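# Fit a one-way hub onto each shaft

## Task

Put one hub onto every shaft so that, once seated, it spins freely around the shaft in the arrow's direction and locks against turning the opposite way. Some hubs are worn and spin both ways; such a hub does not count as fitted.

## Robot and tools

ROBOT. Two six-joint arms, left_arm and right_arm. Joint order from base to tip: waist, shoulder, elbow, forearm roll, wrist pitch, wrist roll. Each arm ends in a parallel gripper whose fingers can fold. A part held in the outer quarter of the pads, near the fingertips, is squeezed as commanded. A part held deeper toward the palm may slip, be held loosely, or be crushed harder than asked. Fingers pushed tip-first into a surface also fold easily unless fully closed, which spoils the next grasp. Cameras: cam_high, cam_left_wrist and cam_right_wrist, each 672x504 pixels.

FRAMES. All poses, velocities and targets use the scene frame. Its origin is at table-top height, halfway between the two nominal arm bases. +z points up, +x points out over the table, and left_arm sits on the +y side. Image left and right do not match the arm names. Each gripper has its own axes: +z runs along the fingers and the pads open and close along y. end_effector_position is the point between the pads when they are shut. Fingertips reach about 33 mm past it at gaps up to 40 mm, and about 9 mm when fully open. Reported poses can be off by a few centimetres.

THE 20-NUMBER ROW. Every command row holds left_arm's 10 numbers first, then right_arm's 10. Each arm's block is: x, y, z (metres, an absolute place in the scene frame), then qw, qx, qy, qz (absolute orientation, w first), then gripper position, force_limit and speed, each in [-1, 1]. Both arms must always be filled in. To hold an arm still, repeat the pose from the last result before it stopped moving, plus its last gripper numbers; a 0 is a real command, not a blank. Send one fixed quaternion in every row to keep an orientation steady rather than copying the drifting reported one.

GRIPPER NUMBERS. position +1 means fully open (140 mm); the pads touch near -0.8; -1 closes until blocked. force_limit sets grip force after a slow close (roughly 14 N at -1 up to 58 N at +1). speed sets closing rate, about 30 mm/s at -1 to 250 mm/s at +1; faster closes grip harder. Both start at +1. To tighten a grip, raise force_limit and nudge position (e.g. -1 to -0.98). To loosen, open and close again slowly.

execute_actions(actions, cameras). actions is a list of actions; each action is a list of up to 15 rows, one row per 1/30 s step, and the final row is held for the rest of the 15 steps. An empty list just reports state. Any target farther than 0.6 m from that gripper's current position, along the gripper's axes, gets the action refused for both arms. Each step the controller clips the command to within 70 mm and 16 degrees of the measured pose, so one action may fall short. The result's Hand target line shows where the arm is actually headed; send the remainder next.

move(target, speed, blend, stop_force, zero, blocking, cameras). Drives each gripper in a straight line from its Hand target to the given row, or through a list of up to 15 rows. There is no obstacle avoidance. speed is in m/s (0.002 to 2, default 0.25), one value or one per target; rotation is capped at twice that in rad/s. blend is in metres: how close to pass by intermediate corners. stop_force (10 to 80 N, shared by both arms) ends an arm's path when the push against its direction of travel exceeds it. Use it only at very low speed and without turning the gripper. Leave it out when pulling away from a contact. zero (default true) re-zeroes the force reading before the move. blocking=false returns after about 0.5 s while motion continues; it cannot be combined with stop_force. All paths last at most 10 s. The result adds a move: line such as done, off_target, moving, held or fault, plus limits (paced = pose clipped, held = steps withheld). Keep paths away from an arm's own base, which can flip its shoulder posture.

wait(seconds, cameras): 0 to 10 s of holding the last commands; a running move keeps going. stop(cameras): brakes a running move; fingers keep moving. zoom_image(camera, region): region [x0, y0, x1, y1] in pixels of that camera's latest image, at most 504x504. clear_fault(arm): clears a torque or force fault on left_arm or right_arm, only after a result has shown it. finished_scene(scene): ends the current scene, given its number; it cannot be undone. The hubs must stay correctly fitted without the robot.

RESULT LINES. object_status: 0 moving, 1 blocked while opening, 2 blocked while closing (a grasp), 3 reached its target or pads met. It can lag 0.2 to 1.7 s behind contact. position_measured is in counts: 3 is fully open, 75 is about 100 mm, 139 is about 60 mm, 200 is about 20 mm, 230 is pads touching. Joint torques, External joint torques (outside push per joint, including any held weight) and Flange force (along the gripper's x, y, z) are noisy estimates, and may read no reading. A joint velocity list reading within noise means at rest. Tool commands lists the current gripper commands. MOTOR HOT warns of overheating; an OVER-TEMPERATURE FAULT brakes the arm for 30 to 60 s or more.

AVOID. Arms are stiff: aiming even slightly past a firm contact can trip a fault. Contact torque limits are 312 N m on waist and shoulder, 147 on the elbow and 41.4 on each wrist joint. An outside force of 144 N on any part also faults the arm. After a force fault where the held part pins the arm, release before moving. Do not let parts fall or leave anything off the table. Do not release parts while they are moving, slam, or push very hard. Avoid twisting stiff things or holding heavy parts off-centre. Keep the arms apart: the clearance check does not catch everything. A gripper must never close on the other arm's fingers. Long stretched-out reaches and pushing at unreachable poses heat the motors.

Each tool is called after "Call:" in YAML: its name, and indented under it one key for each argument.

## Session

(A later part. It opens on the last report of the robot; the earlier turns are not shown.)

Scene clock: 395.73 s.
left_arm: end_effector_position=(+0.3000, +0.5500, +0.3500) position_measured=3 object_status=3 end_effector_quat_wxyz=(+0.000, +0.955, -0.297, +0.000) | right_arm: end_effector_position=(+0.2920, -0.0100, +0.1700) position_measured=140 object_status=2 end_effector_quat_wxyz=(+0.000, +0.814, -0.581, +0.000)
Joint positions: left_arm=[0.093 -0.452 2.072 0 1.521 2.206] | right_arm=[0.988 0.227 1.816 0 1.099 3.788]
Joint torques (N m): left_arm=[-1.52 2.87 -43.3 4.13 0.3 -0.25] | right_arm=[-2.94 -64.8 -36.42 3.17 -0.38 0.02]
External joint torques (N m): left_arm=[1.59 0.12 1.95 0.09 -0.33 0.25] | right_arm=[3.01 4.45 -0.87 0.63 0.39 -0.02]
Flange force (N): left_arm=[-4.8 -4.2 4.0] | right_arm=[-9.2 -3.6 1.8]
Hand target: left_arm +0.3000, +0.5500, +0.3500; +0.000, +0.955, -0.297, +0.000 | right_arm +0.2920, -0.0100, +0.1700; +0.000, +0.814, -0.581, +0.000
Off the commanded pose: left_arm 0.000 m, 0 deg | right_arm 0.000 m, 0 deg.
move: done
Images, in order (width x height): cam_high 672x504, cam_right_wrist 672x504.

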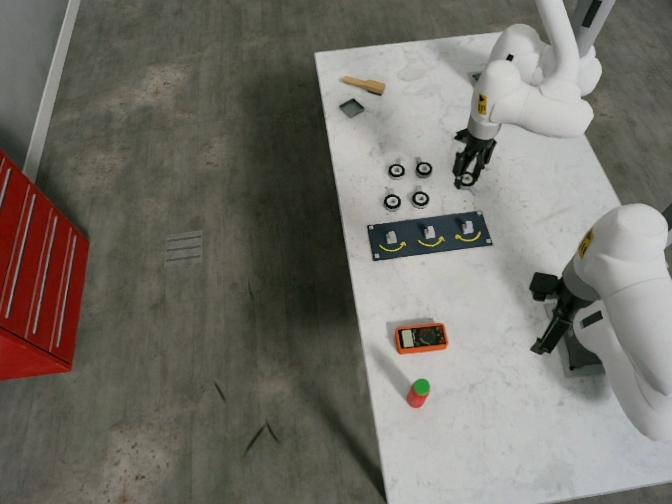

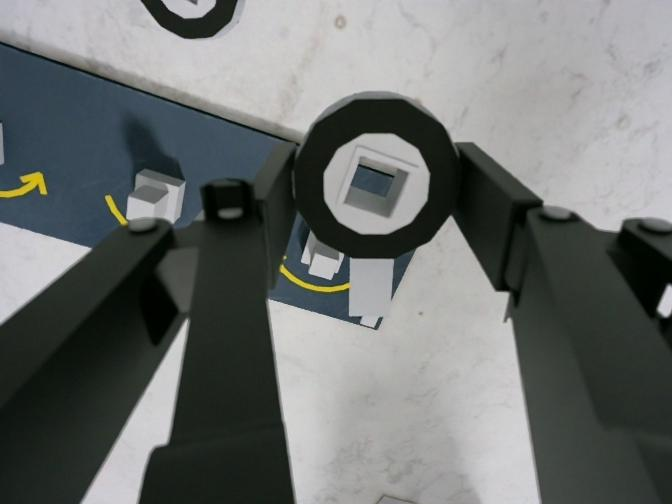

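Call:
move:
  target:
    - [0.30, 0.55, 0.35, 0, 0.955, -0.297, 0, 1, 1, 1, 0.2875, 0.0785, 0.15, 0, 0.8141, -0.5807, 0, -1, 0, -1]
  cameras: ["cam_right_wrist", "cam_high"]
  speed: 0.2

Call:
zoom_image:
  camera: "cam_right_wrist"
  region: [260, 80, 480, 340]

Call:
zoom_image:
  camera: "cam_high"
  region: [400, 130, 520, 270]

Scene clock: 437.13 s.
left_arm: end_effector_position=(+0.3000, +0.5500, +0.3500) position_measured=3 object_status=3 end_effector_quat_wxyz=(+0.000, +0.955, -0.297, +0.000) | right_arm: end_effector_position=(+0.2875, +0.0784, +0.1500) position_measured=140 object_status=2 end_effector_quat_wxyz=(+0.000, +0.814, -0.581, +0.000)
Joint positions: left_arm=[0.093 -0.452 2.072 0 1.521 2.206] | right_arm=[1.062 0.352 1.687 0 1.103 3.863]
Joint torques (N m): left_arm=[-1.6 3.37 -43.33 4.08 0.27 -0.23] | right_arm=[-2.41 -77.59 -36.64 3.12 -0.45 0.44]
External joint torques (N m): left_arm=[1.69 -0.42 2 0.14 -0.3 0.23] | right_arm=[2.36 4.67 -0.69 0.68 0.47 -0.44]
Flange force (N): left_arm=[-5.7 -3.7 4.0] | right_arm=[-7.9 -4.3 2.0]
Hand target: left_arm +0.3000, +0.5500, +0.3500; +0.000, +0.955, -0.297, +0.000 | right_arm +0.2875, +0.0785, +0.1500; +0.000, +0.814, -0.581, +0.000
Off the commanded pose: left_arm 0.000 m, 0 deg | right_arm 0.000 m, 0 deg.
move: done
Images, in order (width x height): cam_high 672x504, cam_right_wrist 672x504.

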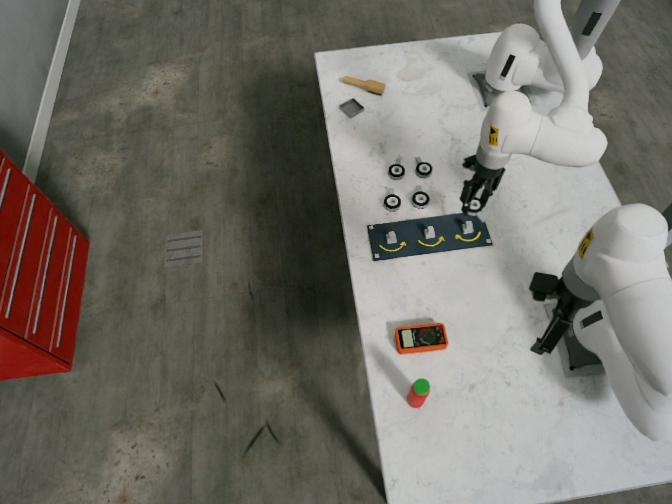

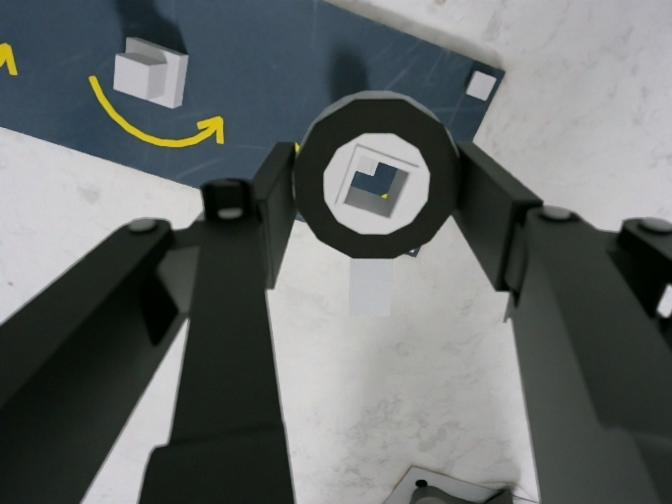

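Scaled by 1.938 from the camera's 672x504 image, which has a finer 960x720 frame.

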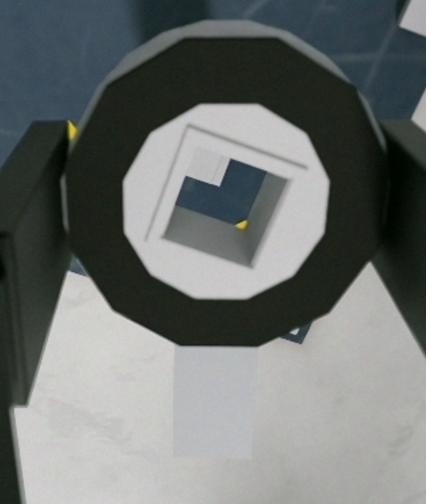

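Scaled by 3.600 from the camera's 672x504 image, which has a finer 960x720 frame.

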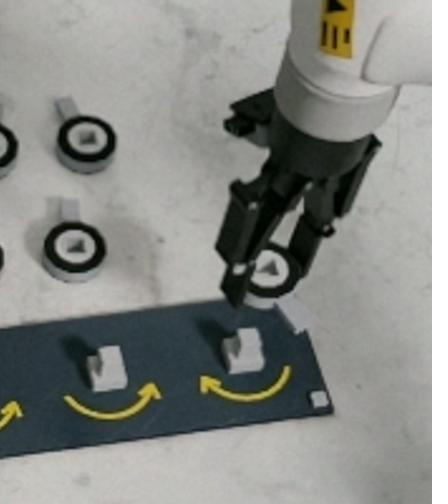

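Call:
move:
  target:
    - [0.30, 0.55, 0.35, 0, 0.955, -0.297, 0, 1, 1, 1, 0.2887, 0.081, 0.12, 0, 0.8141, -0.5807, 0, -1, 0, -1]
  cameras: ["cam_right_wrist", "cam_high"]
  speed: 0.1

Call:
zoom_image:
  camera: "cam_right_wrist"
  region: [320, 120, 440, 240]

Call:
zoom_image:
  camera: "cam_high"
  region: [440, 170, 510, 250]

Scene clock: 455.93 s.
left_arm: end_effector_position=(+0.3000, +0.5500, +0.3500) position_measured=3 object_status=3 end_effector_quat_wxyz=(+0.000, +0.955, -0.297, +0.000) | right_arm: end_effector_position=(+0.2887, +0.0810, +0.1201) position_measured=140 object_status=2 end_effector_quat_wxyz=(+0.000, +0.814, -0.581, +0.000)
Joint positions: left_arm=[0.093 -0.452 2.072 0 1.521 2.206] | right_arm=[1.063 0.379 1.708 0 1.055 3.863]
Joint torques (N m): left_arm=[-1.46 3.14 -42.92 4.04 0.26 -0.28] | right_arm=[-2.58 -81.1 -35.41 3.05 -0.35 0.51]
External joint torques (N m): left_arm=[1.49 0.15 1.69 0.17 -0.3 0.28] | right_arm=[2.55 6.56 -1.04 0.66 0.37 -0.5]
Flange force (N): left_arm=[-4.4 -4.2 3.5] | right_arm=[-10.3 -6.5 3.7]
Hand target: left_arm +0.3000, +0.5500, +0.3500; +0.000, +0.955, -0.297, +0.000 | right_arm +0.2887, +0.0810, +0.1200; +0.000, +0.814, -0.581, +0.000
Off the commanded pose: left_arm 0.000 m, 0 deg | right_arm 0.000 m, 0 deg.
move: done
Images, in order (width x height): cam_high 672x504, cam_right_wrist 672x504.

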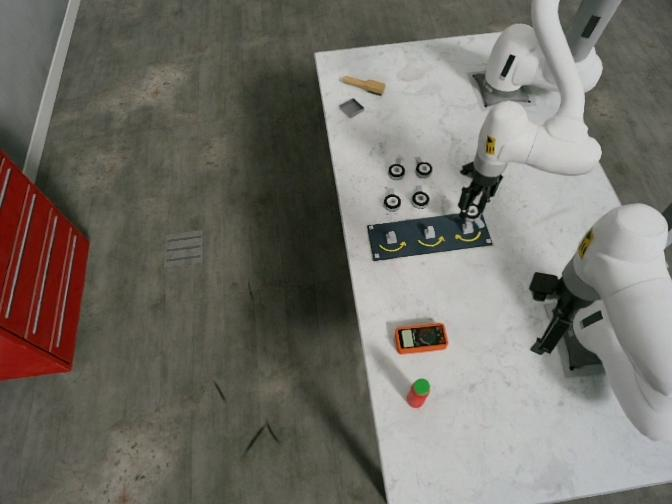

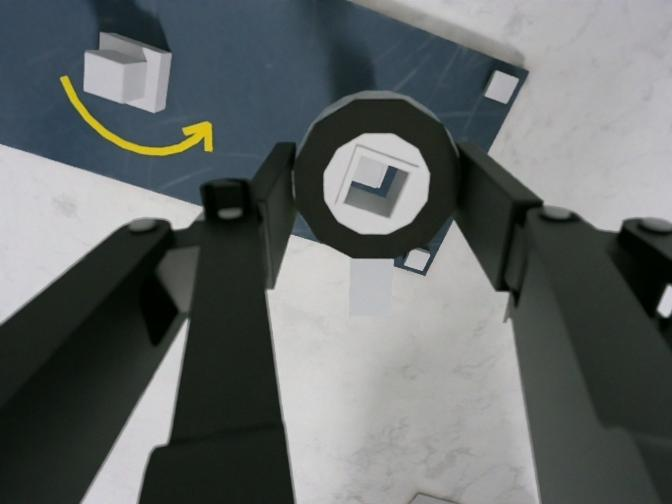

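Scaled by 4.200 from the camera's 672x504 image, which has a finer 960x720 frame.

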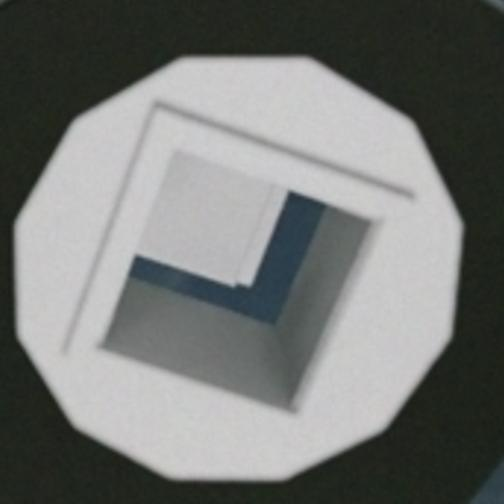

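Scaled by 6.300 from the camera's 672x504 image, which has a finer 960x720 frame.

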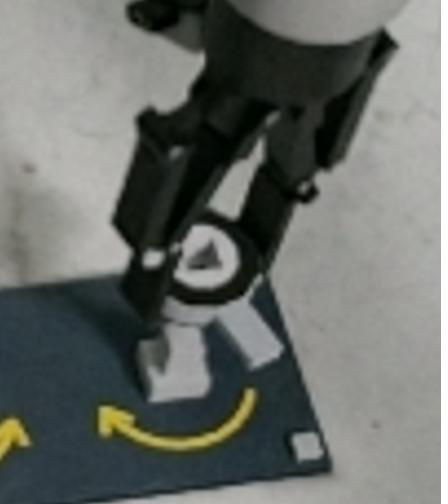

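Call:
move:
  target:
    - [0.30, 0.55, 0.35, 0, 0.955, -0.297, 0, 1, 1, 1, 0.2896, 0.0845, 0.10, 0, 0.8141, -0.5807, 0, -1, 0, -1]
  cameras: ["cam_right_wrist", "cam_high"]
  speed: 0.1

Call:
zoom_image:
  camera: "cam_right_wrist"
  region: [320, 120, 440, 240]

Call:
zoom_image:
  camera: "cam_high"
  region: [440, 170, 510, 250]

Scene clock: 484.73 s.
left_arm: end_effector_position=(+0.3000, +0.5500, +0.3500) position_measured=3 object_status=3 end_effector_quat_wxyz=(+0.000, +0.955, -0.297, +0.000) | right_arm: end_effector_position=(+0.2896, +0.0845, +0.1001) position_measured=140 object_status=2 end_effector_quat_wxyz=(+0.000, +0.814, -0.581, +0.000)
Joint positions: left_arm=[0.093 -0.452 2.072 0 1.521 2.206] | right_arm=[1.064 0.4 1.718 0 1.023 3.865]
Joint torques (N m): left_arm=[-1.53 3.36 -43.38 4.03 0.2 -0.28] | right_arm=[-3.06 -79.57 -34.88 3.04 -0.7 0.44]
External joint torques (N m): left_arm=[1.63 -0.5 1.99 0.2 -0.23 0.28] | right_arm=[3.05 3.59 -0.93 0.61 0.72 -0.44]
Flange force (N): left_arm=[-5.9 -3.6 3.9] | right_arm=[-7.9 -3.0 1.1]
Hand target: left_arm +0.3000, +0.5500, +0.3500; +0.000, +0.955, -0.297, +0.000 | right_arm +0.2896, +0.0845, +0.1000; +0.000, +0.814, -0.581, +0.000
Off the commanded pose: left_arm 0.000 m, 0 deg | right_arm 0.000 m, 0 deg.
move: done
Images, in order (width x height): cam_high 672x504, cam_right_wrist 672x504.

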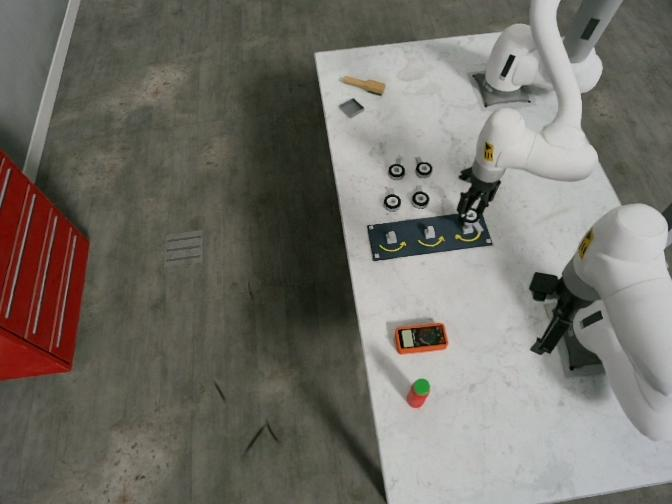

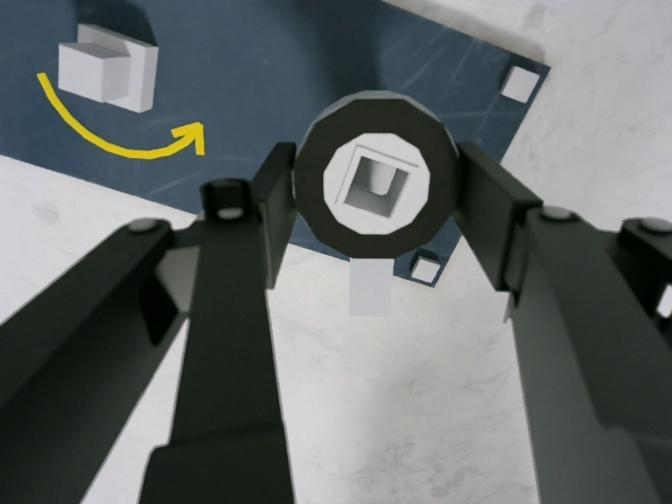

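Scaled by 4.200 from the camera's 672x504 image, which has a finer 960x720 frame.

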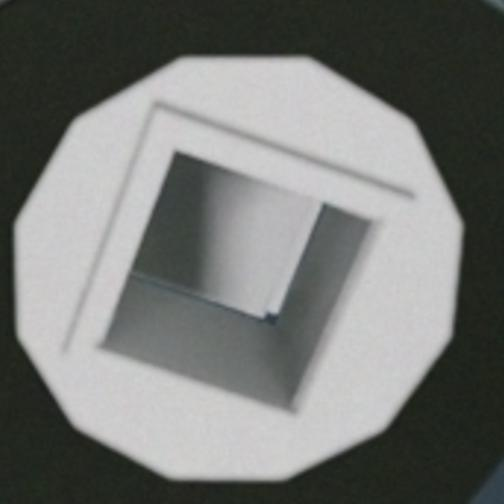

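Scaled by 6.300 from the camera's 672x504 image, which has a finer 960x720 frame.

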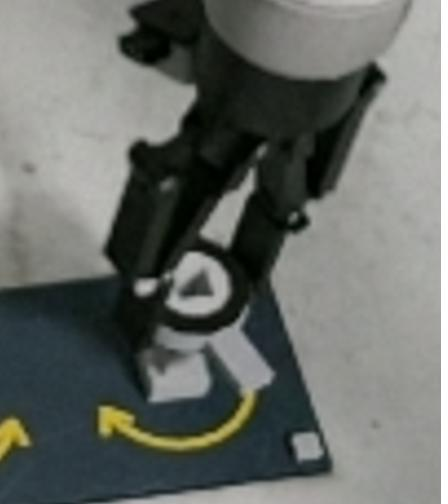

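Call:
move:
  target:
    - [0.30, 0.55, 0.35, 0, 0.955, -0.297, 0, 1, 1, 1, 0.2896, 0.0845, 0.088, 0, 0.8141, -0.5807, 0, -1, 0, -1]
  cameras: ["cam_right_wrist", "cam_high"]
  speed: 0.03
  stop_force: 10

Call:
zoom_image:
  camera: "cam_right_wrist"
  region: [320, 120, 440, 240]

Call:
zoom_image:
  camera: "cam_high"
  region: [440, 170, 510, 250]

Scene clock: 498.83 s.
left_arm: end_effector_position=(+0.3000, +0.5500, +0.3500) position_measured=3 object_status=3 end_effector_quat_wxyz=(+0.000, +0.955, -0.297, +0.000) | right_arm: end_effector_position=(+0.2896, +0.0845, +0.0880) position_measured=140 object_status=2 end_effector_quat_wxyz=(+0.000, +0.814, -0.581, +0.000)
Joint positions: left_arm=[0.093 -0.452 2.072 0 1.521 2.206] | right_arm=[1.064 0.411 1.727 0 1.003 3.865]
Joint torques (N m): left_arm=[-2.06 3.72 -43.37 4.02 0.25 -0.25] | right_arm=[-2.98 -80.96 -34.31 3.03 -0.44 0.48]
External joint torques (N m): left_arm=[2.06 -0.36 2.1 0.19 -0.29 0.25] | right_arm=[3.2 4.52 -0.98 0.58 0.46 -0.48]
Flange force (N): left_arm=[-6.5 -4.8 4.2] | right_arm=[-8.9 -3.7 2.4]
Hand target: left_arm +0.3000, +0.5500, +0.3500; +0.000, +0.955, -0.297, +0.000 | right_arm +0.2896, +0.0845, +0.0880; +0.000, +0.814, -0.581, +0.000
Off the commanded pose: left_arm 0.000 m, 0 deg | right_arm 0.000 m, 0 deg.
move: done
Images, in order (width x height): cam_high 672x504, cam_right_wrist 672x504.

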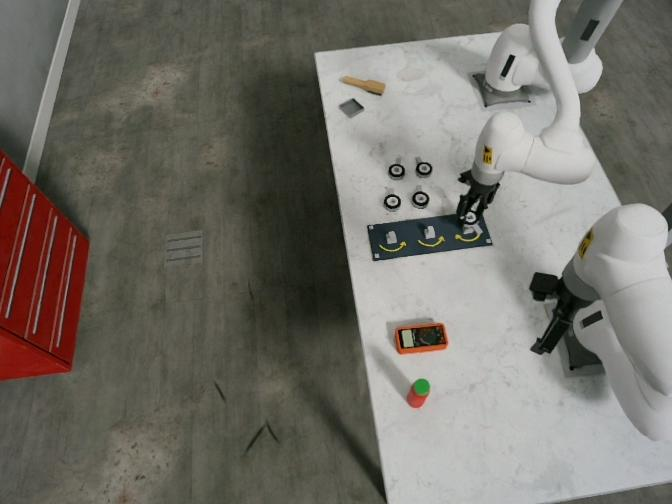

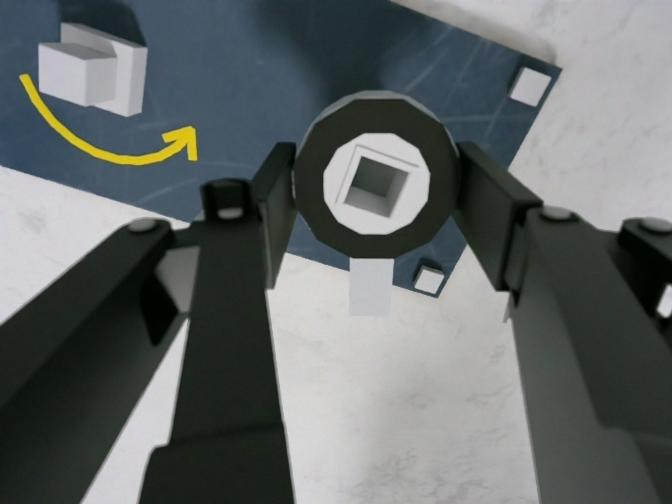

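Scaled by 4.200 from the camera's 672x504 image, which has a finer 960x720 frame.

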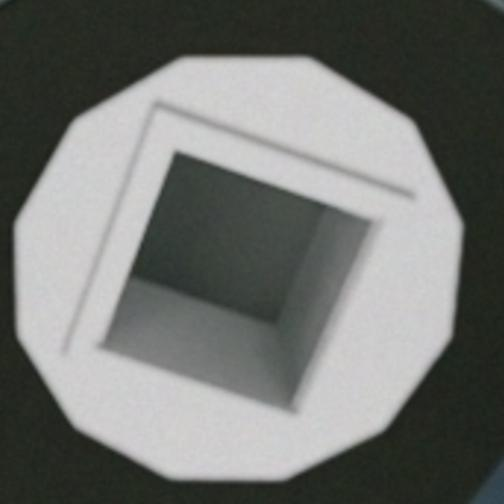

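Scaled by 6.300 from the camera's 672x504 image, which has a finer 960x720 frame.

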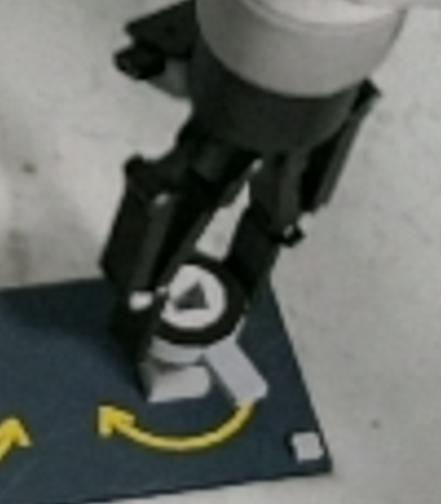

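Call:
move:
  target:
    - [0.30, 0.55, 0.35, 0, 0.955, -0.297, 0, 1, 1, 1, 0.2896, 0.0845, 0.06, 0, 0.8141, -0.5807, 0, -1, 0, -1]
  cameras: ["cam_right_wrist", "cam_high"]
  speed: 0.02
  stop_force: 10

Call:
zoom_image:
  camera: "cam_right_wrist"
  region: [320, 120, 440, 240]

Call:
zoom_image:
  camera: "cam_high"
  region: [440, 170, 510, 250]

Scene clock: 511.00 s.
left_arm: end_effector_position=(+0.3000, +0.5500, +0.3500) position_measured=3 object_status=3 end_effector_quat_wxyz=(+0.000, +0.955, -0.297, +0.000) | right_arm: end_effector_position=(+0.2896, +0.0846, +0.0791) position_measured=140 object_status=2 end_effector_quat_wxyz=(+0.000, +0.814, -0.581, +0.000)
Joint positions: left_arm=[0.093 -0.452 2.072 0 1.521 2.206] | right_arm=[1.064 0.419 1.734 0 0.989 3.865]
Joint torques (N m): left_arm=[-1.41 2.74 -43.13 4.22 0.31 -0.23] | right_arm=[-1.6 -61.57 -24.42 3.66 -2.26 0.48]
External joint torques (N m): left_arm=[1.45 0.49 1.8 0 -0.35 0.23] | right_arm=[1.89 -15.29 -10.54 -0.08 2.28 -0.48]
Flange force (N): left_arm=[-3.8 -4.4 3.8] | right_arm=[-3.5 -0.8 -25.5]
Hand target: left_arm +0.3000, +0.5500, +0.3500; +0.000, +0.955, -0.297, +0.000 | right_arm +0.2896, +0.0845, +0.0791; +0.000, +0.814, -0.581, +0.000
Off the commanded pose: left_arm 0.000 m, 0 deg | right_arm 0.019 m, 0 deg.
move: contact (right_arm)
Images, in order (width x height): cam_high 672x504, cam_right_wrist 672x504.

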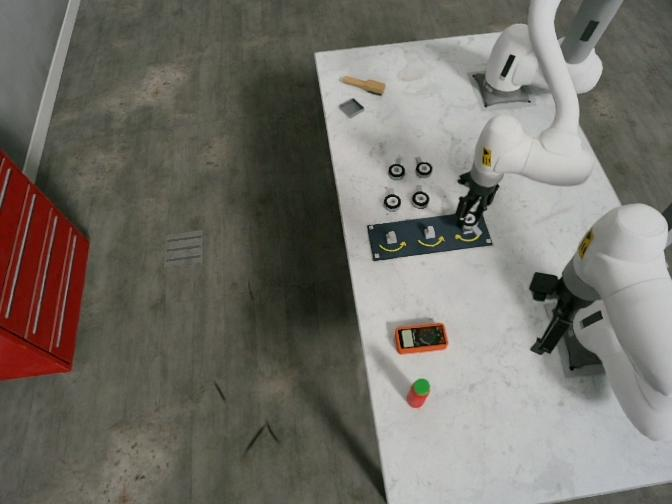

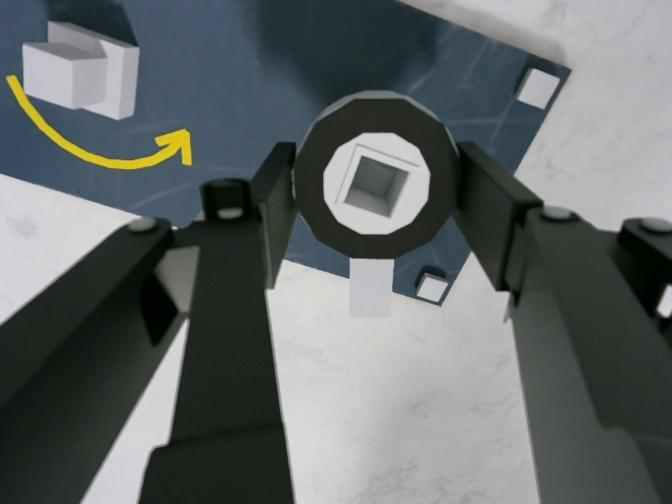

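Scaled by 4.200 from the camera's 672x504 image, which has a finer 960x720 frame.

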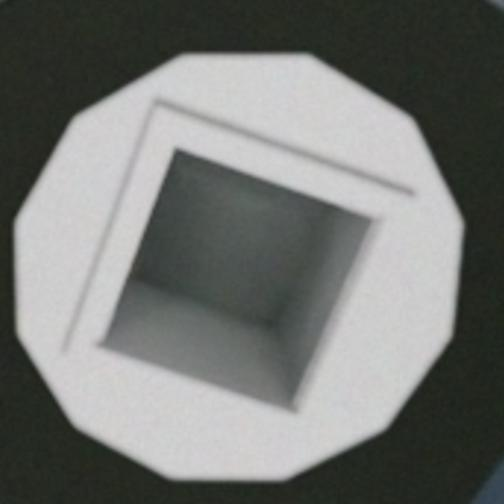

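Scaled by 6.300 from the camera's 672x504 image, which has a finer 960x720 frame.

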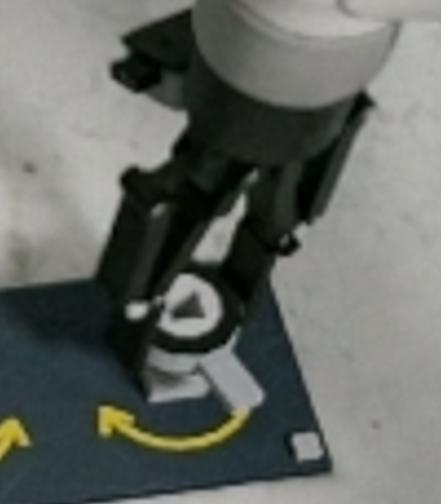

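Call:
move:
  target:
    - [0.30, 0.55, 0.35, 0, 0.955, -0.297, 0, 1, 1, 1, 0.2896, 0.0845, 0.087, 0, 0.8141, -0.5807, 0, -1, 0, -1]
    - [0.30, 0.55, 0.35, 0, 0.955, -0.297, 0, 1, 1, 1, 0.2871, 0.0884, 0.087, 0, 0.8141, -0.5807, 0, -1, 0, -1]
  cameras: []
  speed: 0.05

Call:
move:
  target:
    - [0.30, 0.55, 0.35, 0, 0.955, -0.297, 0, 1, 1, 1, 0.2871, 0.0884, 0.05, 0, 0.8141, -0.5807, 0, -1, 0, -1]
  cameras: ["cam_right_wrist", "cam_high"]
  speed: 0.02
  stop_force: 10

Call:
zoom_image:
  camera: "cam_right_wrist"
  region: [320, 120, 440, 240]

Call:
zoom_image:
  camera: "cam_high"
  region: [440, 170, 510, 250]

Scene clock: 528.47 s.
left_arm: end_effector_position=(+0.3000, +0.5500, +0.3500) position_measured=3 object_status=3 end_effector_quat_wxyz=(+0.000, +0.955, -0.297, +0.000) | right_arm: end_effector_position=(+0.2871, +0.0884, +0.0870) position_measured=140 object_status=2 end_effector_quat_wxyz=(+0.000, +0.814, -0.581, +0.000)
Joint positions: left_arm=[0.093 -0.452 2.072 0 1.521 2.206] | right_arm=[1.07 0.415 1.723 0 1.003 3.87]
Joint torques (N m): left_arm=[-1.41 3.39 -43.23 4.13 0.38 -0.19] | right_arm=[-3.05 -82.23 -32.25 2.98 -0.7 0.68]
External joint torques (N m): left_arm=[1.52 -0.5 1.87 0.09 -0.41 0.19] | right_arm=[3.06 5.35 -3.07 0.62 0.72 -0.68]
Flange force (N): left_arm=[-5.2 -3.2 4.0] | right_arm=[-12.5 -8.0 1.1]
Hand target: left_arm +0.3000, +0.5500, +0.3500; +0.000, +0.955, -0.297, +0.000 | right_arm +0.2871, +0.0884, +0.0870; +0.000, +0.814, -0.581, +0.000
Off the commanded pose: left_arm 0.000 m, 0 deg | right_arm 0.000 m, 0 deg.
move: done
No camera images: "cameras" was empty.

Scene clock: 529.47 s.
left_arm: end_effector_position=(+0.3000, +0.5500, +0.3500) position_measured=3 object_status=3 end_effector_quat_wxyz=(+0.000, +0.955, -0.297, +0.000) | right_arm: end_effector_position=(+0.2871, +0.0885, +0.0790) position_measured=140 object_status=2 end_effector_quat_wxyz=(+0.000, +0.814, -0.581, +0.000)
Joint positions: left_arm=[0.093 -0.452 2.072 0 1.521 2.206] | right_arm=[1.07 0.422 1.729 0 0.99 3.87]
Joint torques (N m): left_arm=[-1.05 3.25 -43.35 4.11 0.32 -0.33] | right_arm=[-0.87 -63.7 -25.17 3.86 -1.94 0.45]
External joint torques (N m): left_arm=[1.03 0.2 2.08 0.1 -0.36 0.33] | right_arm=[1.1 -13.62 -9.86 -0.27 1.97 -0.45]
Flange force (N): left_arm=[-3.7 -2.9 4.3] | right_arm=[-3.2 -2.0 -22.9]
Hand target: left_arm +0.3000, +0.5500, +0.3500; +0.000, +0.955, -0.297, +0.000 | right_arm +0.2871, +0.0885, +0.0790; +0.000, +0.814, -0.581, +0.000
Off the commanded pose: left_arm 0.000 m, 0 deg | right_arm 0.029 m, 0 deg.
move: contact (right_arm)
Images, in order (width x height): cam_high 672x504, cam_right_wrist 672x504.

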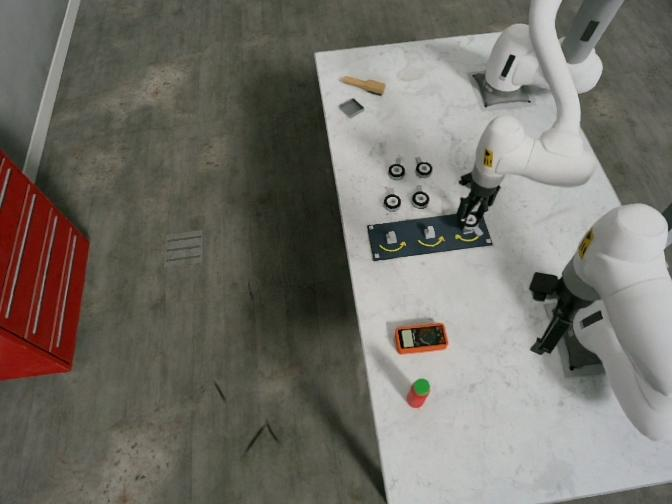

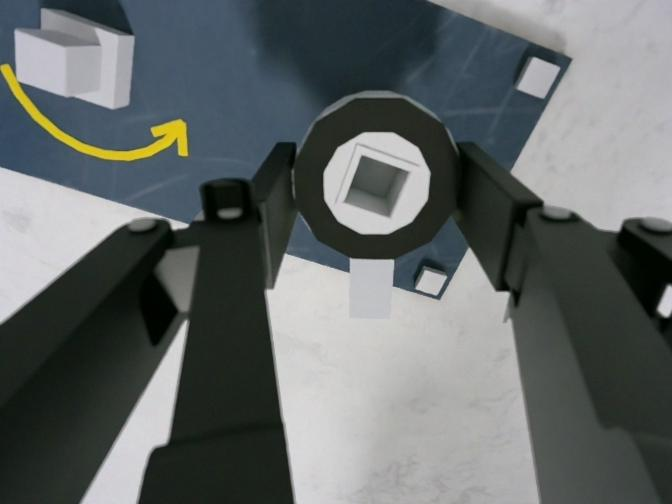

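Scaled by 4.200 from the camera's 672x504 image, which has a finer 960x720 frame.

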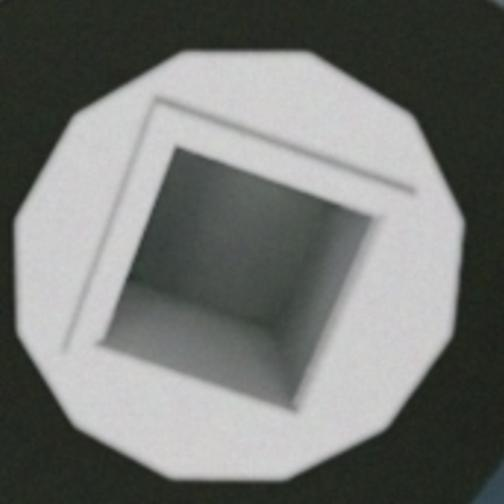

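Scaled by 6.300 from the camera's 672x504 image, which has a finer 960x720 frame.

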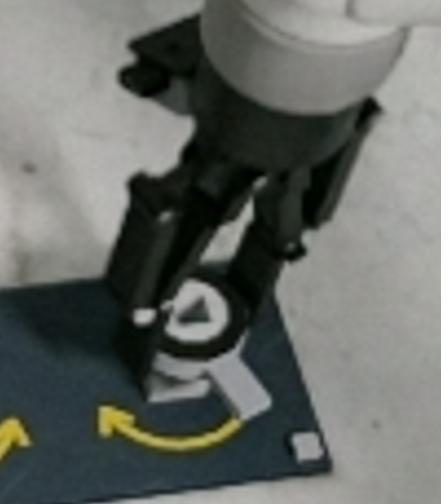

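Call:
move:
  target:
    - [0.30, 0.55, 0.35, 0, 0.955, -0.297, 0, 1, 1, 1, 0.2871, 0.0884, 0.084, 0, 0.8141, -0.5807, 0, -1, 0, -1]
    - [0.30, 0.55, 0.35, 0, 0.955, -0.297, 0, 1, 1, 1, 0.2855, 0.0905, 0.084, 0, 0.8141, -0.5807, 0, -1, 0, -1]
  cameras: []
  speed: 0.05

Call:
move:
  target:
    - [0.30, 0.55, 0.35, 0, 0.955, -0.297, 0, 1, 1, 1, 0.2855, 0.0905, 0.05, 0, 0.8141, -0.5807, 0, -1, 0, -1]
  cameras: ["cam_right_wrist", "cam_high"]
  speed: 0.02
  stop_force: 10

Call:
zoom_image:
  camera: "cam_right_wrist"
  region: [320, 120, 440, 240]

Scene clock: 560.07 s.
left_arm: end_effector_position=(+0.3000, +0.5500, +0.3500) position_measured=3 object_status=3 end_effector_quat_wxyz=(+0.000, +0.955, -0.297, +0.000) | right_arm: end_effector_position=(+0.2855, +0.0905, +0.0841) position_measured=140 object_status=2 end_effector_quat_wxyz=(+0.000, +0.814, -0.581, +0.000)
Joint positions: left_arm=[0.093 -0.452 2.072 0 1.521 2.206] | right_arm=[1.073 0.419 1.723 0 0.999 3.874]
Joint torques (N m): left_arm=[-2 3.54 -43.28 4.19 0.24 -0.24] | right_arm=[-3.8 -80.46 -33.97 3 -0.47 0.55]
External joint torques (N m): left_arm=[2.13 -0.85 1.85 0.04 -0.27 0.24] | right_arm=[4.18 3.12 -1.27 0.61 0.49 -0.55]
Flange force (N): left_arm=[-7.1 -4.5 3.6] | right_arm=[-8.9 -1.9 1.0]
Hand target: left_arm +0.3000, +0.5500, +0.3500; +0.000, +0.955, -0.297, +0.000 | right_arm +0.2855, +0.0905, +0.0840; +0.000, +0.814, -0.581, +0.000
Off the commanded pose: left_arm 0.000 m, 0 deg | right_arm 0.000 m, 0 deg.
move: done
No camera images: "cameras" was empty.

Scene clock: 561.13 s.
left_arm: end_effector_position=(+0.3000, +0.5500, +0.3500) position_measured=3 object_status=3 end_effector_quat_wxyz=(+0.000, +0.955, -0.297, +0.000) | right_arm: end_effector_position=(+0.2855, +0.0906, +0.0790) position_measured=140 object_status=2 end_effector_quat_wxyz=(+0.000, +0.814, -0.581, +0.000)
Joint positions: left_arm=[0.093 -0.452 2.072 0 1.521 2.206] | right_arm=[1.073 0.424 1.727 0 0.991 3.874]
Joint torques (N m): left_arm=[-1.67 3.16 -43.02 4.05 0.36 -0.2] | right_arm=[1.49 -79.12 -29.6 4.84 1.37 0.59]
External joint torques (N m): left_arm=[1.88 -1.01 1.51 0.19 -0.38 0.2] | right_arm=[-1.09 1.63 -5.46 -1.26 -1.36 -0.59]
Flange force (N): left_arm=[-6.5 -3.8 3.2] | right_arm=[-7.2 -10.6 -0.4]
Hand target: left_arm +0.3000, +0.5500, +0.3500; +0.000, +0.955, -0.297, +0.000 | right_arm +0.2855, +0.0906, +0.0790; +0.000, +0.814, -0.581, +0.000
Off the commanded pose: left_arm 0.000 m, 0 deg | right_arm 0.029 m, 0 deg.
move: contact (right_arm)
Images, in order (width x height): cam_high 672x504, cam_right_wrist 672x504.

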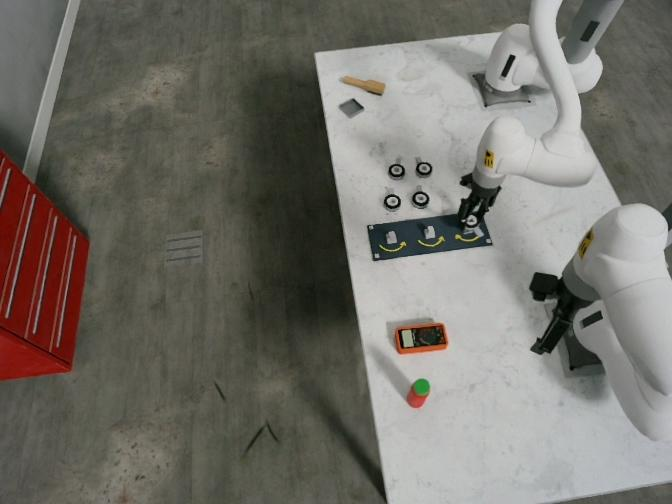

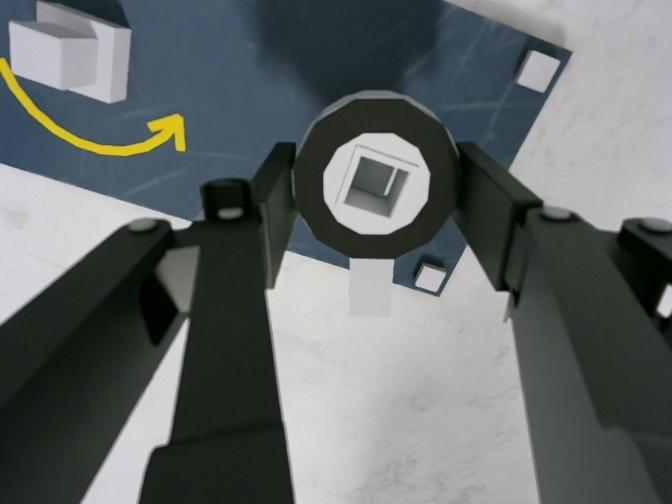

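Scaled by 4.200 from the camera's 672x504 image, which has a finer 960x720 frame.

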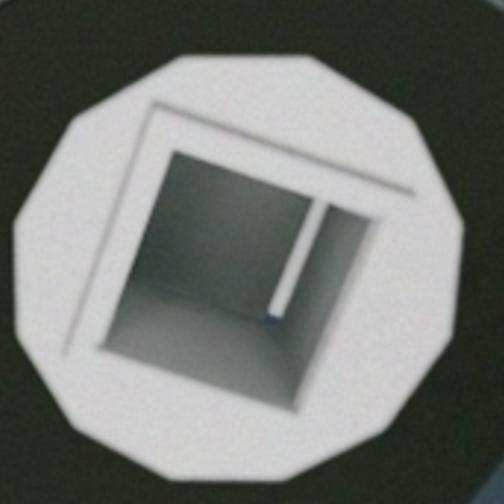

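Call:
move:
  target:
    - [0.30, 0.55, 0.35, 0, 0.955, -0.297, 0, 1, 1, 1, 0.2855, 0.0905, 0.082, 0, 0.8141, -0.5807, 0, -1, 0, -1]
    - [0.30, 0.55, 0.35, 0, 0.955, -0.297, 0, 1, 1, 1, 0.2866, 0.0905, 0.082, 0, 0.8141, -0.5807, 0, -1, 0, -1]
  cameras: []
  speed: 0.05

Call:
move:
  target:
    - [0.30, 0.55, 0.35, 0, 0.955, -0.297, 0, 1, 1, 1, 0.2866, 0.0905, 0.05, 0, 0.8141, -0.5807, 0, -1, 0, -1]
  cameras: ["cam_right_wrist", "cam_high"]
  speed: 0.02
  stop_force: 10

Call:
zoom_image:
  camera: "cam_right_wrist"
  region: [320, 120, 440, 240]

Scene clock: 577.23 s.
left_arm: end_effector_position=(+0.3000, +0.5500, +0.3500) position_measured=3 object_status=3 end_effector_quat_wxyz=(+0.000, +0.955, -0.297, +0.000) | right_arm: end_effector_position=(+0.2865, +0.0905, +0.0822) position_measured=140 object_status=2 end_effector_quat_wxyz=(+0.000, +0.814, -0.581, +0.000)
Joint positions: left_arm=[0.093 -0.452 2.072 0 1.521 2.206] | right_arm=[1.072 0.421 1.724 0 0.996 3.872]
Joint torques (N m): left_arm=[-1.23 3.12 -43.12 4.12 0.36 -0.32] | right_arm=[-2.03 -83.38 -34.41 3.03 -0.32 0.36]
External joint torques (N m): left_arm=[1.31 -0.16 1.79 0.1 -0.4 0.32] | right_arm=[2.44 5.96 -0.75 0.57 0.34 -0.36]
Flange force (N): left_arm=[-4.6 -3.4 3.8] | right_arm=[-9.2 -5.2 4.2]
Hand target: left_arm +0.3000, +0.5500, +0.3500; +0.000, +0.955, -0.297, +0.000 | right_arm +0.2866, +0.0905, +0.0820; +0.000, +0.814, -0.581, +0.000
Off the commanded pose: left_arm 0.000 m, 0 deg | right_arm 0.000 m, 0 deg.
move: done
No camera images: "cameras" was empty.

Scene clock: 579.23 s.
left_arm: end_effector_position=(+0.3000, +0.5500, +0.3500) position_measured=3 object_status=3 end_effector_quat_wxyz=(+0.000, +0.955, -0.297, +0.000) | right_arm: end_effector_position=(+0.2866, +0.0905, +0.0549) position_measured=140 object_status=2 end_effector_quat_wxyz=(+0.000, +0.814, -0.581, +0.000)
Joint positions: left_arm=[0.093 -0.452 2.072 0 1.521 2.206] | right_arm=[1.072 0.447 1.743 0 0.952 3.872]
Joint torques (N m): left_arm=[-1.73 3.49 -43.09 4.11 0.22 -0.24] | right_arm=[-6 -57 -17.76 1.64 -0.99 0.5]
External joint torques (N m): left_arm=[1.8 -0.48 1.76 0.11 -0.25 0.24] | right_arm=[6.28 -21.57 -16.33 1.84 1.01 -0.5]
Flange force (N): left_arm=[-5.9 -4.1 3.5] | right_arm=[-10.6 0.6 -33.4]
Hand target: left_arm +0.3000, +0.5500, +0.3500; +0.000, +0.955, -0.297, +0.000 | right_arm +0.2866, +0.0905, +0.0549; +0.000, +0.814, -0.581, +0.000
Off the commanded pose: left_arm 0.000 m, 0 deg | right_arm 0.005 m, 0 deg.
move: contact (right_arm)
Images, in order (width x height): cam_high 672x504, cam_right_wrist 672x504.

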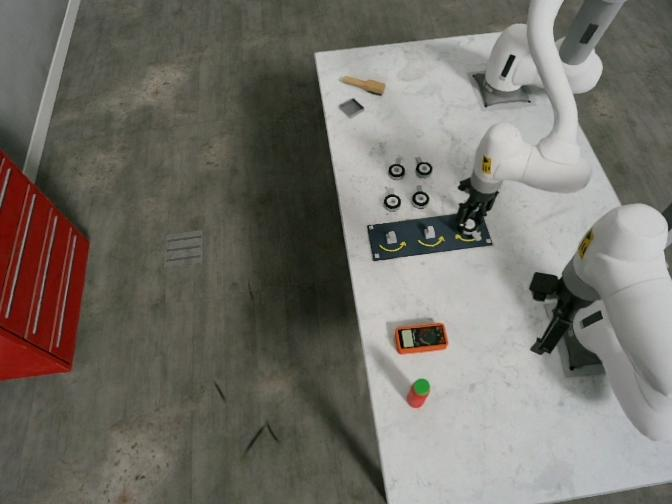

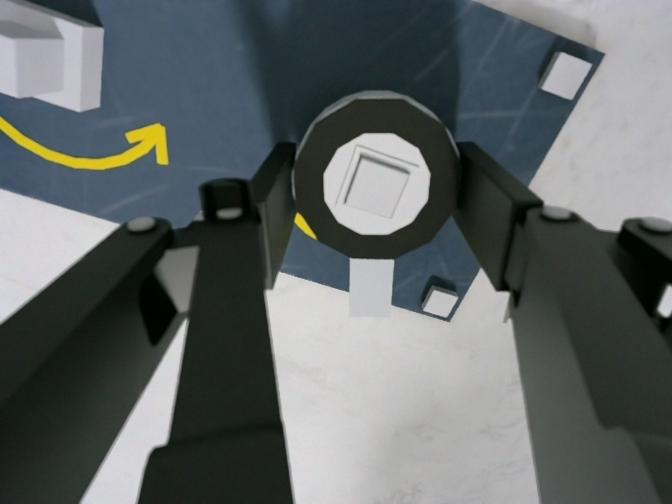

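Scaled by 4.200 from the camera's 672x504 image, which has a finer 960x720 frame.

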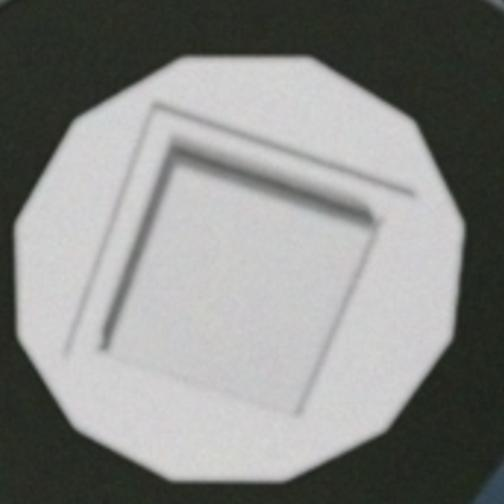

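Call:
move:
  target:
    - [0.30, 0.55, 0.35, 0, 0.955, -0.297, 0, 1, 1, 1, 0.2866, 0.0905, 0.057, 0, 0.8141, -0.5807, 0, -1, 0, -1]
    - [0.30, 0.55, 0.35, 0, 0.955, -0.297, 0, 1, 1, 1, 0.2855, 0.0903, 0.057, 0, 0.7009, -0.7133, 0, -1, 0, -1]
  cameras: ["cam_right_wrist"]
  speed: 0.08

Call:
zoom_image:
  camera: "cam_right_wrist"
  region: [250, 80, 500, 330]

Scene clock: 607.90 s.
left_arm: end_effector_position=(+0.3000, +0.5500, +0.3500) position_measured=3 object_status=3 end_effector_quat_wxyz=(+0.000, +0.955, -0.297, +0.000) | right_arm: end_effector_position=(+0.2855, +0.0903, +0.0570) position_measured=140 object_status=2 end_effector_quat_wxyz=(+0.000, +0.701, -0.713, +0.000)
Joint positions: left_arm=[0.093 -0.452 2.072 0 1.521 2.206] | right_arm=[1.073 0.444 1.743 0 0.955 4.223]
Joint torques (N m): left_arm=[-2.07 3.1 -43.13 3.96 0.36 -0.31] | right_arm=[29.72 -88.14 -11.65 14.57 14.41 0.72]
External joint torques (N m): left_arm=[2.14 -0.1 1.72 0.27 -0.4 0.31] | right_arm=[-29.54 9.78 -22.53 -11.07 -14.38 -0.72]
Flange force (N): left_arm=[-6.1 -5.9 3.7] | right_arm=[-25.1 -58.2 17.2]
Hand target: left_arm +0.3000, +0.5500, +0.3500; +0.000, +0.955, -0.297, +0.000 | right_arm +0.2855, +0.0903, +0.0570; +0.000, +0.701, -0.713, +0.000
Off the commanded pose: left_arm 0.000 m, 0 deg | right_arm 0.000 m, 0 deg.
move: done
Images, in order (width x height): cam_right_wrist 672x504.

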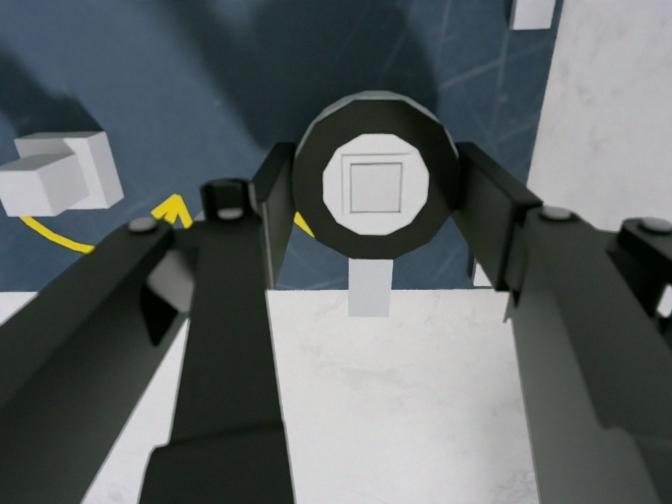

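Scaled by 2.016 from the camera's 672x504 image, which has a finer 960x720 frame.

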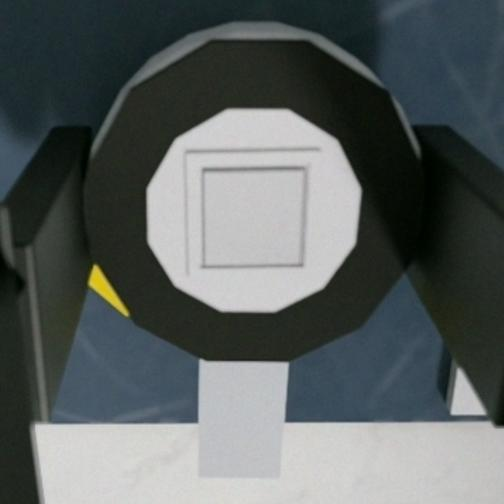

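Call:
move:
  target:
    - [0.30, 0.55, 0.35, 0, 0.955, -0.297, 0, 1, 1, 1, 0.2866, 0.0907, 0.057, 0, 0.7009, -0.7133, 0, -1, 0, -1]
  cameras: []
  speed: 0.05

Call:
move:
  target:
    - [0.30, 0.55, 0.35, 0, 0.955, -0.297, 0, 1, 1, 1, 0.2866, 0.0907, 0.057, 0, 0.7771, -0.6293, 0, -1, 0, -1]
  cameras: ["cam_right_wrist"]
  speed: 0.08

Call:
zoom_image:
  camera: "cam_right_wrist"
  region: [250, 80, 500, 330]

Scene clock: 624.73 s.
left_arm: end_effector_position=(+0.3000, +0.5500, +0.3500) position_measured=3 object_status=3 end_effector_quat_wxyz=(+0.000, +0.955, -0.297, +0.000) | right_arm: end_effector_position=(+0.2865, +0.0907, +0.0570) position_measured=140 object_status=2 end_effector_quat_wxyz=(+0.000, +0.701, -0.713, +0.000)
Joint positions: left_arm=[0.093 -0.452 2.072 0 1.521 2.206] | right_arm=[1.072 0.445 1.741 0 0.956 4.222]
Joint torques (N m): left_arm=[-1.64 3.08 -43.28 4.11 0.24 -0.24] | right_arm=[12.26 -76.98 -23.1 8.63 3.6 0.61]
External joint torques (N m): left_arm=[1.7 -0.06 1.96 0.11 -0.27 0.24] | right_arm=[-12.09 -1.71 -11.11 -5.12 -3.56 -0.6]
Flange force (N): left_arm=[-5.3 -4.2 3.9] | right_arm=[-8.4 -23.4 -3.5]
Hand target: left_arm +0.3000, +0.5500, +0.3500; +0.000, +0.955, -0.297, +0.000 | right_arm +0.2866, +0.0907, +0.0570; +0.000, +0.701, -0.713, +0.000
Off the commanded pose: left_arm 0.000 m, 0 deg | right_arm 0.000 m, 0 deg.
move: done
No camera images: "cameras" was empty.

Scene clock: 626.53 s.
left_arm: end_effector_position=(+0.3000, +0.5500, +0.3500) position_measured=3 object_status=3 end_effector_quat_wxyz=(+0.000, +0.955, -0.297, +0.000) | right_arm: end_effector_position=(+0.2866, +0.0907, +0.0570) position_measured=140 object_status=2 end_effector_quat_wxyz=(+0.000, +0.777, -0.629, +0.000)
Joint positions: left_arm=[0.093 -0.452 2.072 0 1.521 2.206] | right_arm=[1.072 0.445 1.741 0 0.955 3.995]
Joint torques (N m): left_arm=[-1.71 3.45 -43.2 4.1 0.27 -0.22] | right_arm=[0.68 -81.69 -29.89 4.27 1.09 0.35]
External joint torques (N m): left_arm=[1.72 -0.03 2 0.11 -0.31 0.22] | right_arm=[-0.26 3.13 -4.27 -0.77 -1.06 -0.35]
Flange force (N): left_arm=[-5.2 -4.3 4.1] | right_arm=[-9.2 -8.3 1.7]
Hand target: left_arm +0.3000, +0.5500, +0.3500; +0.000, +0.955, -0.297, +0.000 | right_arm +0.2866, +0.0907, +0.0570; +0.000, +0.777, -0.629, +0.000
Off the commanded pose: left_arm 0.000 m, 0 deg | right_arm 0.000 m, 0 deg.
move: done
Images, in order (width x height): cam_right_wrist 672x504.

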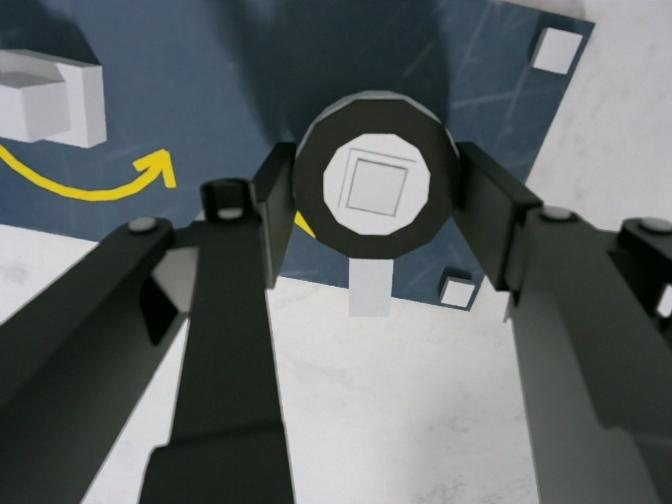

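Scaled by 2.016 from the camera's 672x504 image, which has a finer 960x720 frame.

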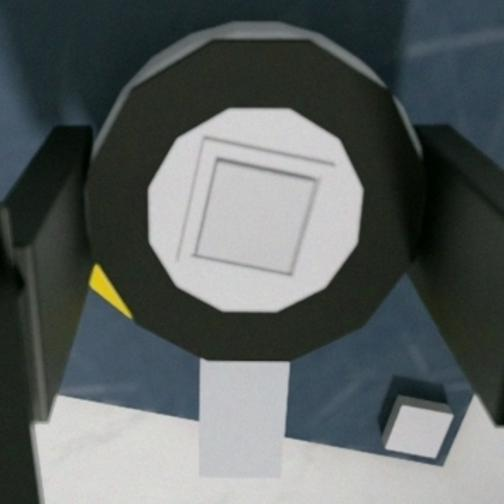

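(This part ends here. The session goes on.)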